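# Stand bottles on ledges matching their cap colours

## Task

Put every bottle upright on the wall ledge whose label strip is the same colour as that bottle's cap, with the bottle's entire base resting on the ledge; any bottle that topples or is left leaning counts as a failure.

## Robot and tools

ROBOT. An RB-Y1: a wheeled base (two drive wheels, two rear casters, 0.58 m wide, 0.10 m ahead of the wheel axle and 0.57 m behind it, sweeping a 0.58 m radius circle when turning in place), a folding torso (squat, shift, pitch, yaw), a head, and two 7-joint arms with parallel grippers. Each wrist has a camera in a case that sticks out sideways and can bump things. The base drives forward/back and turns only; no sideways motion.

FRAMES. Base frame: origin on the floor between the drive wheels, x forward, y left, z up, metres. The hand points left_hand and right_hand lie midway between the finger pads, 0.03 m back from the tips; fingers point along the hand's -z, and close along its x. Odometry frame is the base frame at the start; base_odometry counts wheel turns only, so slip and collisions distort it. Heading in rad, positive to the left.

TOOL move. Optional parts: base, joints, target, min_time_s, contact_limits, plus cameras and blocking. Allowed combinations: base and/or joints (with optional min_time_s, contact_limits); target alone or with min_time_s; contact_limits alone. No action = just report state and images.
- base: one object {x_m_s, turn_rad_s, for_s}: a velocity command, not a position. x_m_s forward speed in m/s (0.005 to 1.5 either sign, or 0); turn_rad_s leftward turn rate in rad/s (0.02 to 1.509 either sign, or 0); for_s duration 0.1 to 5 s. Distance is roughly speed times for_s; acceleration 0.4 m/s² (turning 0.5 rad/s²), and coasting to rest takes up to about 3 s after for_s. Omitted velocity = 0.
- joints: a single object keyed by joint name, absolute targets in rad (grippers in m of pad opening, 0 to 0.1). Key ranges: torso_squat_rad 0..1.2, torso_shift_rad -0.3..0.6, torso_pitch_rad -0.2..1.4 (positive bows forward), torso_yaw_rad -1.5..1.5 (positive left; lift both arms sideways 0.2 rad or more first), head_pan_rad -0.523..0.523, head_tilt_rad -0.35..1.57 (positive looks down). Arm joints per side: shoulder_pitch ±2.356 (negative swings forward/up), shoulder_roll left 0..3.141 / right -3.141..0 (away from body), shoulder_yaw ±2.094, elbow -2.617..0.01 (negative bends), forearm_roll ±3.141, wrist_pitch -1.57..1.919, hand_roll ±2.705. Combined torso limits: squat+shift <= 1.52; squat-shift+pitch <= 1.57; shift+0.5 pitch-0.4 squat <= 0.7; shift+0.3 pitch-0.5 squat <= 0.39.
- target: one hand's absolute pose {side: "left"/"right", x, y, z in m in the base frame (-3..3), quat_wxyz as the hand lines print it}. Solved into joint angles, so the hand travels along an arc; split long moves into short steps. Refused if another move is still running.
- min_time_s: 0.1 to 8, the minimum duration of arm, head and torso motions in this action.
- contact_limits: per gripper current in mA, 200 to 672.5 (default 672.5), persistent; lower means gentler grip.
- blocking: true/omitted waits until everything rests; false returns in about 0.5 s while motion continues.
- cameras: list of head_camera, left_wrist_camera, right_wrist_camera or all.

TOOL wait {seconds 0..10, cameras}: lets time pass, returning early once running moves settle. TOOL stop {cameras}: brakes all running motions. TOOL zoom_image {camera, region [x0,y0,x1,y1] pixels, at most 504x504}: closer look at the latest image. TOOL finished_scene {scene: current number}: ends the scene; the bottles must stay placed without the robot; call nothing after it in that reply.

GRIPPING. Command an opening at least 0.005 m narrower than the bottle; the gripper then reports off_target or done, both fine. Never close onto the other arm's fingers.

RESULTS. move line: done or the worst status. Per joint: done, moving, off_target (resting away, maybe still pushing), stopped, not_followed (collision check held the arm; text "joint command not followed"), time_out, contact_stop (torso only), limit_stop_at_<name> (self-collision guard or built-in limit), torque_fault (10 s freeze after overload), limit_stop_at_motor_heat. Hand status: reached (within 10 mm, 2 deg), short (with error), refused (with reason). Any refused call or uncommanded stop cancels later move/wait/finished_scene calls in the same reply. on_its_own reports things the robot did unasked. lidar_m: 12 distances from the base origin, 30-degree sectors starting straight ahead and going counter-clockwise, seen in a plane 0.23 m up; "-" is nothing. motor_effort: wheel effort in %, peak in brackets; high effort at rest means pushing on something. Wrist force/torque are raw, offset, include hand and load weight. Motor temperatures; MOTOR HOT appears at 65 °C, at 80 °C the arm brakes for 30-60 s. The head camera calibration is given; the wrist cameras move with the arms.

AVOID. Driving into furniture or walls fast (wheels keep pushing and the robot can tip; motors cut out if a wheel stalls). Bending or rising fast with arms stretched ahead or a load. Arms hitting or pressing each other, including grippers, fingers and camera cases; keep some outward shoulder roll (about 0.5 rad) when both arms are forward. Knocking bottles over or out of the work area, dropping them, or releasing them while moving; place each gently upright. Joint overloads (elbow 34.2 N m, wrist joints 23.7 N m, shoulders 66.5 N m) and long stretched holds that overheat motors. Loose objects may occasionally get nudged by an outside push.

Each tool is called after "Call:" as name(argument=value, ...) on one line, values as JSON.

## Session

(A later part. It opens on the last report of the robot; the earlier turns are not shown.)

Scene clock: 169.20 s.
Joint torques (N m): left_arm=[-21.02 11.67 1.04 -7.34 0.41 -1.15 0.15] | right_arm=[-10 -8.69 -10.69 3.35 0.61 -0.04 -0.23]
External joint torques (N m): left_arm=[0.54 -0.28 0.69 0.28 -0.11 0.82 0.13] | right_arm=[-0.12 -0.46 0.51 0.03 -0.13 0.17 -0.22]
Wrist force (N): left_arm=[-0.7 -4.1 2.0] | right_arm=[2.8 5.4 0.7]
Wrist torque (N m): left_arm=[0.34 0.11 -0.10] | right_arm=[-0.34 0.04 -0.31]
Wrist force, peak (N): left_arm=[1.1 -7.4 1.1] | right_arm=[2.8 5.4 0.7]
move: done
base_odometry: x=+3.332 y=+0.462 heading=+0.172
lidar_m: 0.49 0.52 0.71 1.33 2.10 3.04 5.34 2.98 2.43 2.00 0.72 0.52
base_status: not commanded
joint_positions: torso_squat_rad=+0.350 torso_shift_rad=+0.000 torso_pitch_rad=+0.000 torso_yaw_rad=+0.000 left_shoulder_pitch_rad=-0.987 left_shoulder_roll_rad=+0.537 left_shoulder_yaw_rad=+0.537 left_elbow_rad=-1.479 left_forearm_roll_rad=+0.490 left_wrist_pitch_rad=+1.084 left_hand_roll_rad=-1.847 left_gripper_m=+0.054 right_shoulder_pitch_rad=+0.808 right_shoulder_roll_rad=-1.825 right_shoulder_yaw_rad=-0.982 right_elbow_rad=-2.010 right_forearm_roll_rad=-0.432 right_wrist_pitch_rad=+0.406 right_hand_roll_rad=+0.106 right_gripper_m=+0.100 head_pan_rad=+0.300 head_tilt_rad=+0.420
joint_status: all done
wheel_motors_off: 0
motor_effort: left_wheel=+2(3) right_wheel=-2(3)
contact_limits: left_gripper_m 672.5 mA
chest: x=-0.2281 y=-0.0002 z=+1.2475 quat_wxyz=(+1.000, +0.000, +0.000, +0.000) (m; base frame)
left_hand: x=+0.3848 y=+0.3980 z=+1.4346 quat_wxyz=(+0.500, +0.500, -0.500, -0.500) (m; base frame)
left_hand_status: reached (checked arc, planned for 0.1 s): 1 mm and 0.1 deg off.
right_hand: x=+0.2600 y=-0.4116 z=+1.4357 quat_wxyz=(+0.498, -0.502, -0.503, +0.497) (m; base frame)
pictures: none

Call:
move(joints={"left_gripper_m":0.1}, cameras=["left_wrist_camera", "head_camera"])

Call:
move(target={"side":"left","x":0.335,"y":0.399,"z":1.437,"quat_wxyz":[0.5,0.5,-0.5,-0.5]})

Call:
move(target={"side":"left","x":0.26,"y":0.4,"z":1.44,"quat_wxyz":[0.5,0.5,-0.5,-0.5]}, cameras=["left_wrist_camera", "head_camera", "right_wrist_camera"])

Scene clock: 170.73 s.
Joint torques (N m): left_arm=[-21.46 11.91 1 -7.36 0.38 -1.98 0.1] | right_arm=[-10.43 -9.22 -10.23 2.91 0.68 -0.22 -0.25]
External joint torques (N m): left_arm=[0.09 -0.04 0.65 0.26 -0.14 -0.03 0.09] | right_arm=[-0.55 -0.99 0.97 -0.41 -0.06 -0.01 -0.24]
Wrist force (N): left_arm=[1.0 -6.2 1.2] | right_arm=[3.3 5.1 1.0]
Wrist torque (N m): left_arm=[0.34 0.12 0.02] | right_arm=[-0.32 0.13 -0.30]
Wrist force, peak (N): left_arm=[0.7 -6.4 1.0] | right_arm=[3.9 4.9 0.6]
move: done
base_odometry: x=+3.332 y=+0.462 heading=+0.172
lidar_m: 0.50 0.52 0.70 1.33 2.11 3.04 5.34 2.98 2.43 2.00 0.72 0.52
base_status: not commanded
joint_positions: torso_squat_rad=+0.350 torso_shift_rad=+0.000 torso_pitch_rad=+0.000 torso_yaw_rad=+0.000 left_shoulder_pitch_rad=-0.987 left_shoulder_roll_rad=+0.537 left_shoulder_yaw_rad=+0.537 left_elbow_rad=-1.479 left_forearm_roll_rad=+0.490 left_wrist_pitch_rad=+1.084 left_hand_roll_rad=-1.847 left_gripper_m=+0.100 right_shoulder_pitch_rad=+0.808 right_shoulder_roll_rad=-1.825 right_shoulder_yaw_rad=-0.982 right_elbow_rad=-2.010 right_forearm_roll_rad=-0.432 right_wrist_pitch_rad=+0.406 right_hand_roll_rad=+0.106 right_gripper_m=+0.100 head_pan_rad=+0.300 head_tilt_rad=+0.420
joint_status: all done
wheel_motors_off: 0
motor_effort: left_wheel=+2(3) right_wheel=-3(3)
contact_limits: left_gripper_m 672.5 mA
chest: x=-0.2281 y=-0.0002 z=+1.2475 quat_wxyz=(+1.000, +0.000, +0.000, +0.000) (m; base frame)
left_hand: x=+0.3848 y=+0.3980 z=+1.4345 quat_wxyz=(+0.500, +0.500, -0.500, -0.500) (m; base frame)
right_hand: x=+0.2600 y=-0.4116 z=+1.4357 quat_wxyz=(+0.498, -0.502, -0.503, +0.497) (m; base frame)
pictures: head_camera, left_wrist_camera
camera_calibration:
head_camera: T_world_to_cam=[[0.270307, -0.96243, 0.0257289, 0.0228971], [-0.353006, -0.123936, -0.927376, 1.32811], [0.895724, 0.241593, -0.373244, 0.66796], [0, 0, 0, 1]] pos_world=[-0.135668, 0.0252629, 1.48038]
left_wrist_camera: T_world_to_cam=[[-0.0358934, -0.99934, -0.00550845, 0.418377], [-0.466166, 0.0216184, -0.884433, 1.46689], [0.883969, -0.0291775, -0.466635, 0.415049], [0, 0, 0, 1]] pos_world=[0.331939, 0.398499, 1.49334]

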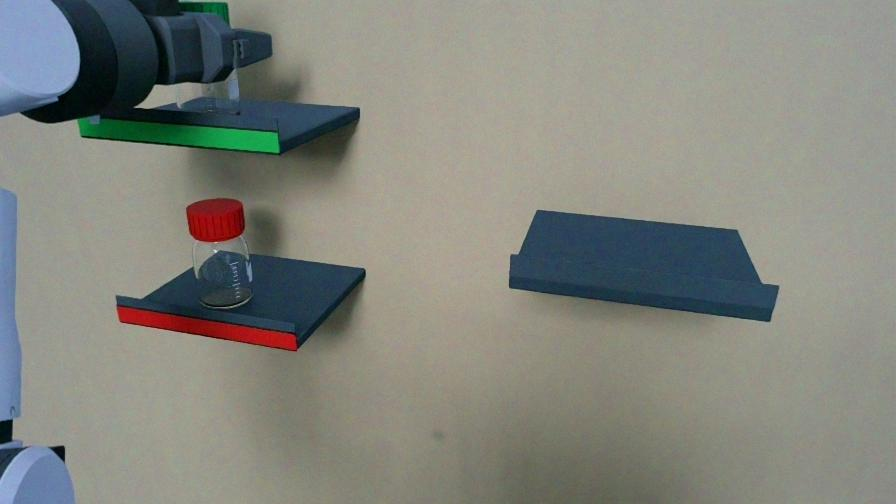

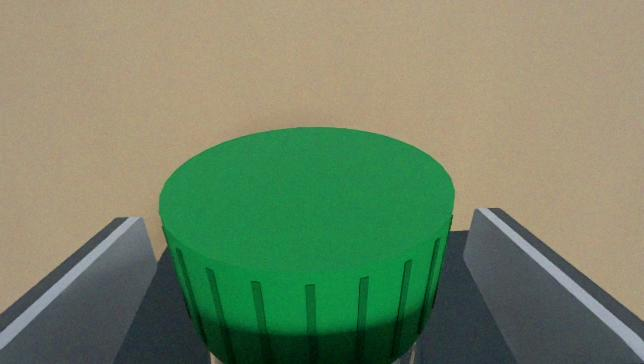

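Scene clock: 171.67 s.
Joint torques (N m): left_arm=[-20.28 12.8 0.93 -6.82 0.18 -2.22 0.39] | right_arm=[-10.51 -8.88 -10.54 3.13 0.63 -0.12 -0.16]
External joint torques (N m): left_arm=[-0.83 0.89 0.38 -0.47 -0.23 -0.24 0.38] | right_arm=[-0.64 -0.65 0.67 -0.19 -0.11 0.09 -0.15]
Wrist force (N): left_arm=[0.6 -5.8 1.0] | right_arm=[3.6 4.3 -0.7]
Wrist torque (N m): left_arm=[0.28 0.07 -0.10] | right_arm=[-0.28 0.15 -0.30]
Wrist force, peak (N): left_arm=[0.6 -7.3 1.5] | right_arm=[4.3 5.1 0.0]
move: done
base_odometry: x=+3.332 y=+0.462 heading=+0.172
lidar_m: 0.50 0.52 0.71 1.34 2.11 3.04 5.34 2.98 2.42 2.00 0.72 0.52
base_status: not commanded
joint_positions: torso_squat_rad=+0.350 torso_shift_rad=+0.000 torso_pitch_rad=+0.000 torso_yaw_rad=+0.000 left_shoulder_pitch_rad=-0.886 left_shoulder_roll_rad=+0.544 left_shoulder_yaw_rad=+0.575 left_elbow_rad=-1.726 left_forearm_roll_rad=+0.521 left_wrist_pitch_rad=+1.239 left_hand_roll_rad=-1.775 left_gripper_m=+0.100 right_shoulder_pitch_rad=+0.808 right_shoulder_roll_rad=-1.825 right_shoulder_yaw_rad=-0.982 right_elbow_rad=-2.010 right_forearm_roll_rad=-0.432 right_wrist_pitch_rad=+0.406 right_hand_roll_rad=+0.106 right_gripper_m=+0.100 head_pan_rad=+0.300 head_tilt_rad=+0.420
joint_status: all done
wheel_motors_off: 0
motor_effort: left_wheel=+2(3) right_wheel=-2(2)
contact_limits: left_gripper_m 672.5 mA
chest: x=-0.2281 y=-0.0002 z=+1.2475 quat_wxyz=(+1.000, +0.000, +0.000, +0.000) (m; base frame)
left_hand: x=+0.3350 y=+0.3989 z=+1.4372 quat_wxyz=(+0.500, +0.500, -0.500, -0.500) (m; base frame)
left_hand_status: reached (checked arc, planned for 0.6 s): 0 mm and 0.0 deg off.
right_hand: x=+0.2600 y=-0.4116 z=+1.4357 quat_wxyz=(+0.498, -0.502, -0.503, +0.497) (m; base frame)
pictures: none

Scene clock: 172.87 s.
Joint torques (N m): left_arm=[-16.98 13.21 0.64 -4.62 0.16 -2.37 0.29] | right_arm=[-10.42 -8.96 -10.81 2.97 0.82 -0.17 -0.24]
External joint torques (N m): left_arm=[-0.69 1.36 -0.01 -0.25 -0.07 -0.36 0.27] | right_arm=[-0.54 -0.74 0.39 -0.35 0.08 0.04 -0.23]
Wrist force (N): left_arm=[0.5 -6.1 1.2] | right_arm=[3.5 4.5 1.1]
Wrist torque (N m): left_arm=[0.29 0.06 -0.09] | right_arm=[-0.21 0.17 -0.28]
Wrist force, peak (N): left_arm=[0.6 -7.6 1.4] | right_arm=[3.5 5.2 0.9]
move: done
base_odometry: x=+3.332 y=+0.462 heading=+0.172
lidar_m: 0.49 0.52 0.71 1.33 2.10 3.03 5.34 2.98 2.42 2.00 0.72 0.52
base_status: not commanded
joint_positions: torso_squat_rad=+0.350 torso_shift_rad=+0.000 torso_pitch_rad=+0.000 torso_yaw_rad=+0.000 left_shoulder_pitch_rad=-0.768 left_shoulder_roll_rad=+0.576 left_shoulder_yaw_rad=+0.665 left_elbow_rad=-2.030 left_forearm_roll_rad=+0.608 left_wrist_pitch_rad=+1.449 left_hand_roll_rad=-1.680 left_gripper_m=+0.100 right_shoulder_pitch_rad=+0.808 right_shoulder_roll_rad=-1.825 right_shoulder_yaw_rad=-0.982 right_elbow_rad=-2.010 right_forearm_roll_rad=-0.432 right_wrist_pitch_rad=+0.406 right_hand_roll_rad=+0.106 right_gripper_m=+0.100 head_pan_rad=+0.300 head_tilt_rad=+0.420
joint_status: all done
wheel_motors_off: 0
motor_effort: left_wheel=+2(3) right_wheel=-1(2)
contact_limits: left_gripper_m 672.5 mA
chest: x=-0.2280 y=-0.0002 z=+1.2475 quat_wxyz=(+1.000, +0.000, +0.000, +0.000) (m; base frame)
left_hand: x=+0.2601 y=+0.3999 z=+1.4401 quat_wxyz=(+0.500, +0.500, -0.500, -0.500) (m; base frame)
left_hand_status: reached (checked arc, planned for 0.6 s): 0 mm and 0.0 deg off.
right_hand: x=+0.2601 y=-0.4116 z=+1.4357 quat_wxyz=(+0.498, -0.502, -0.503, +0.497) (m; base frame)
pictures: head_camera, left_wrist_camera, right_wrist_camera
camera_calibration:
head_camera: T_world_to_cam=[[0.270307, -0.96243, 0.0257289, 0.0228971], [-0.353006, -0.123936, -0.927376, 1.32811], [0.895724, 0.241593, -0.373244, 0.66796], [0, 0, 0, 1]] pos_world=[-0.135668, 0.0252629, 1.48038]
left_wrist_camera: T_world_to_cam=[[-0.0361155, -0.999334, -0.00525684, 0.415592], [-0.46668, 0.0215166, -0.884165, 1.41336], [0.883689, -0.0294788, -0.467146, 0.528986], [0, 0, 0, 1]] pos_world=[0.207136, 0.400498, 1.49894]
right_wrist_camera: T_world_to_cam=[[-0.0171548, -0.998591, 0.0502266, -0.483495], [-0.487683, -0.0354966, -0.872299, 1.39159], [0.872852, -0.0394587, -0.486386, 0.527163], [0, 0, 0, 1]] pos_world=[0.210226, -0.412615, 1.49458]

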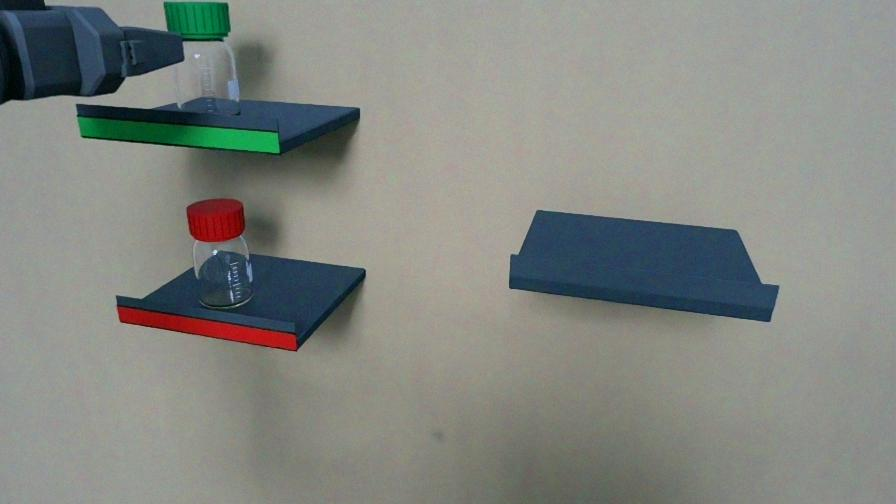

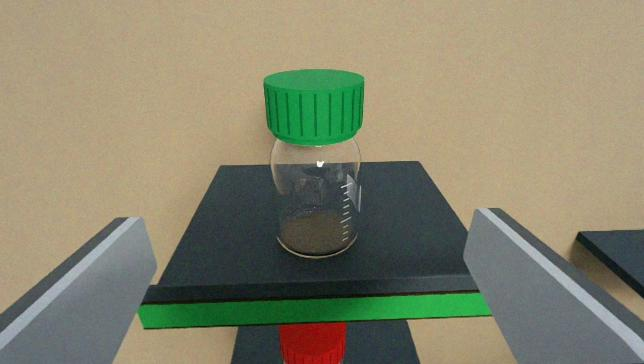

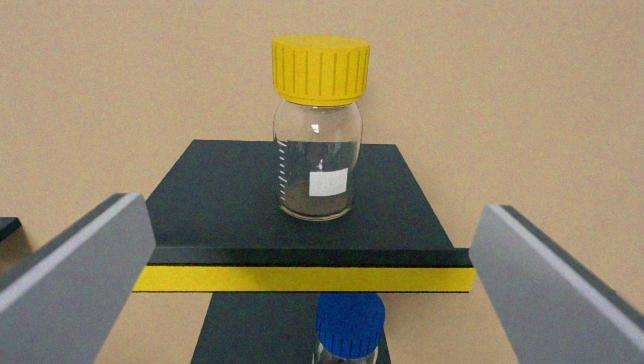

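Call:
finished_scene(scene=2)

The scene is finished: the task was done.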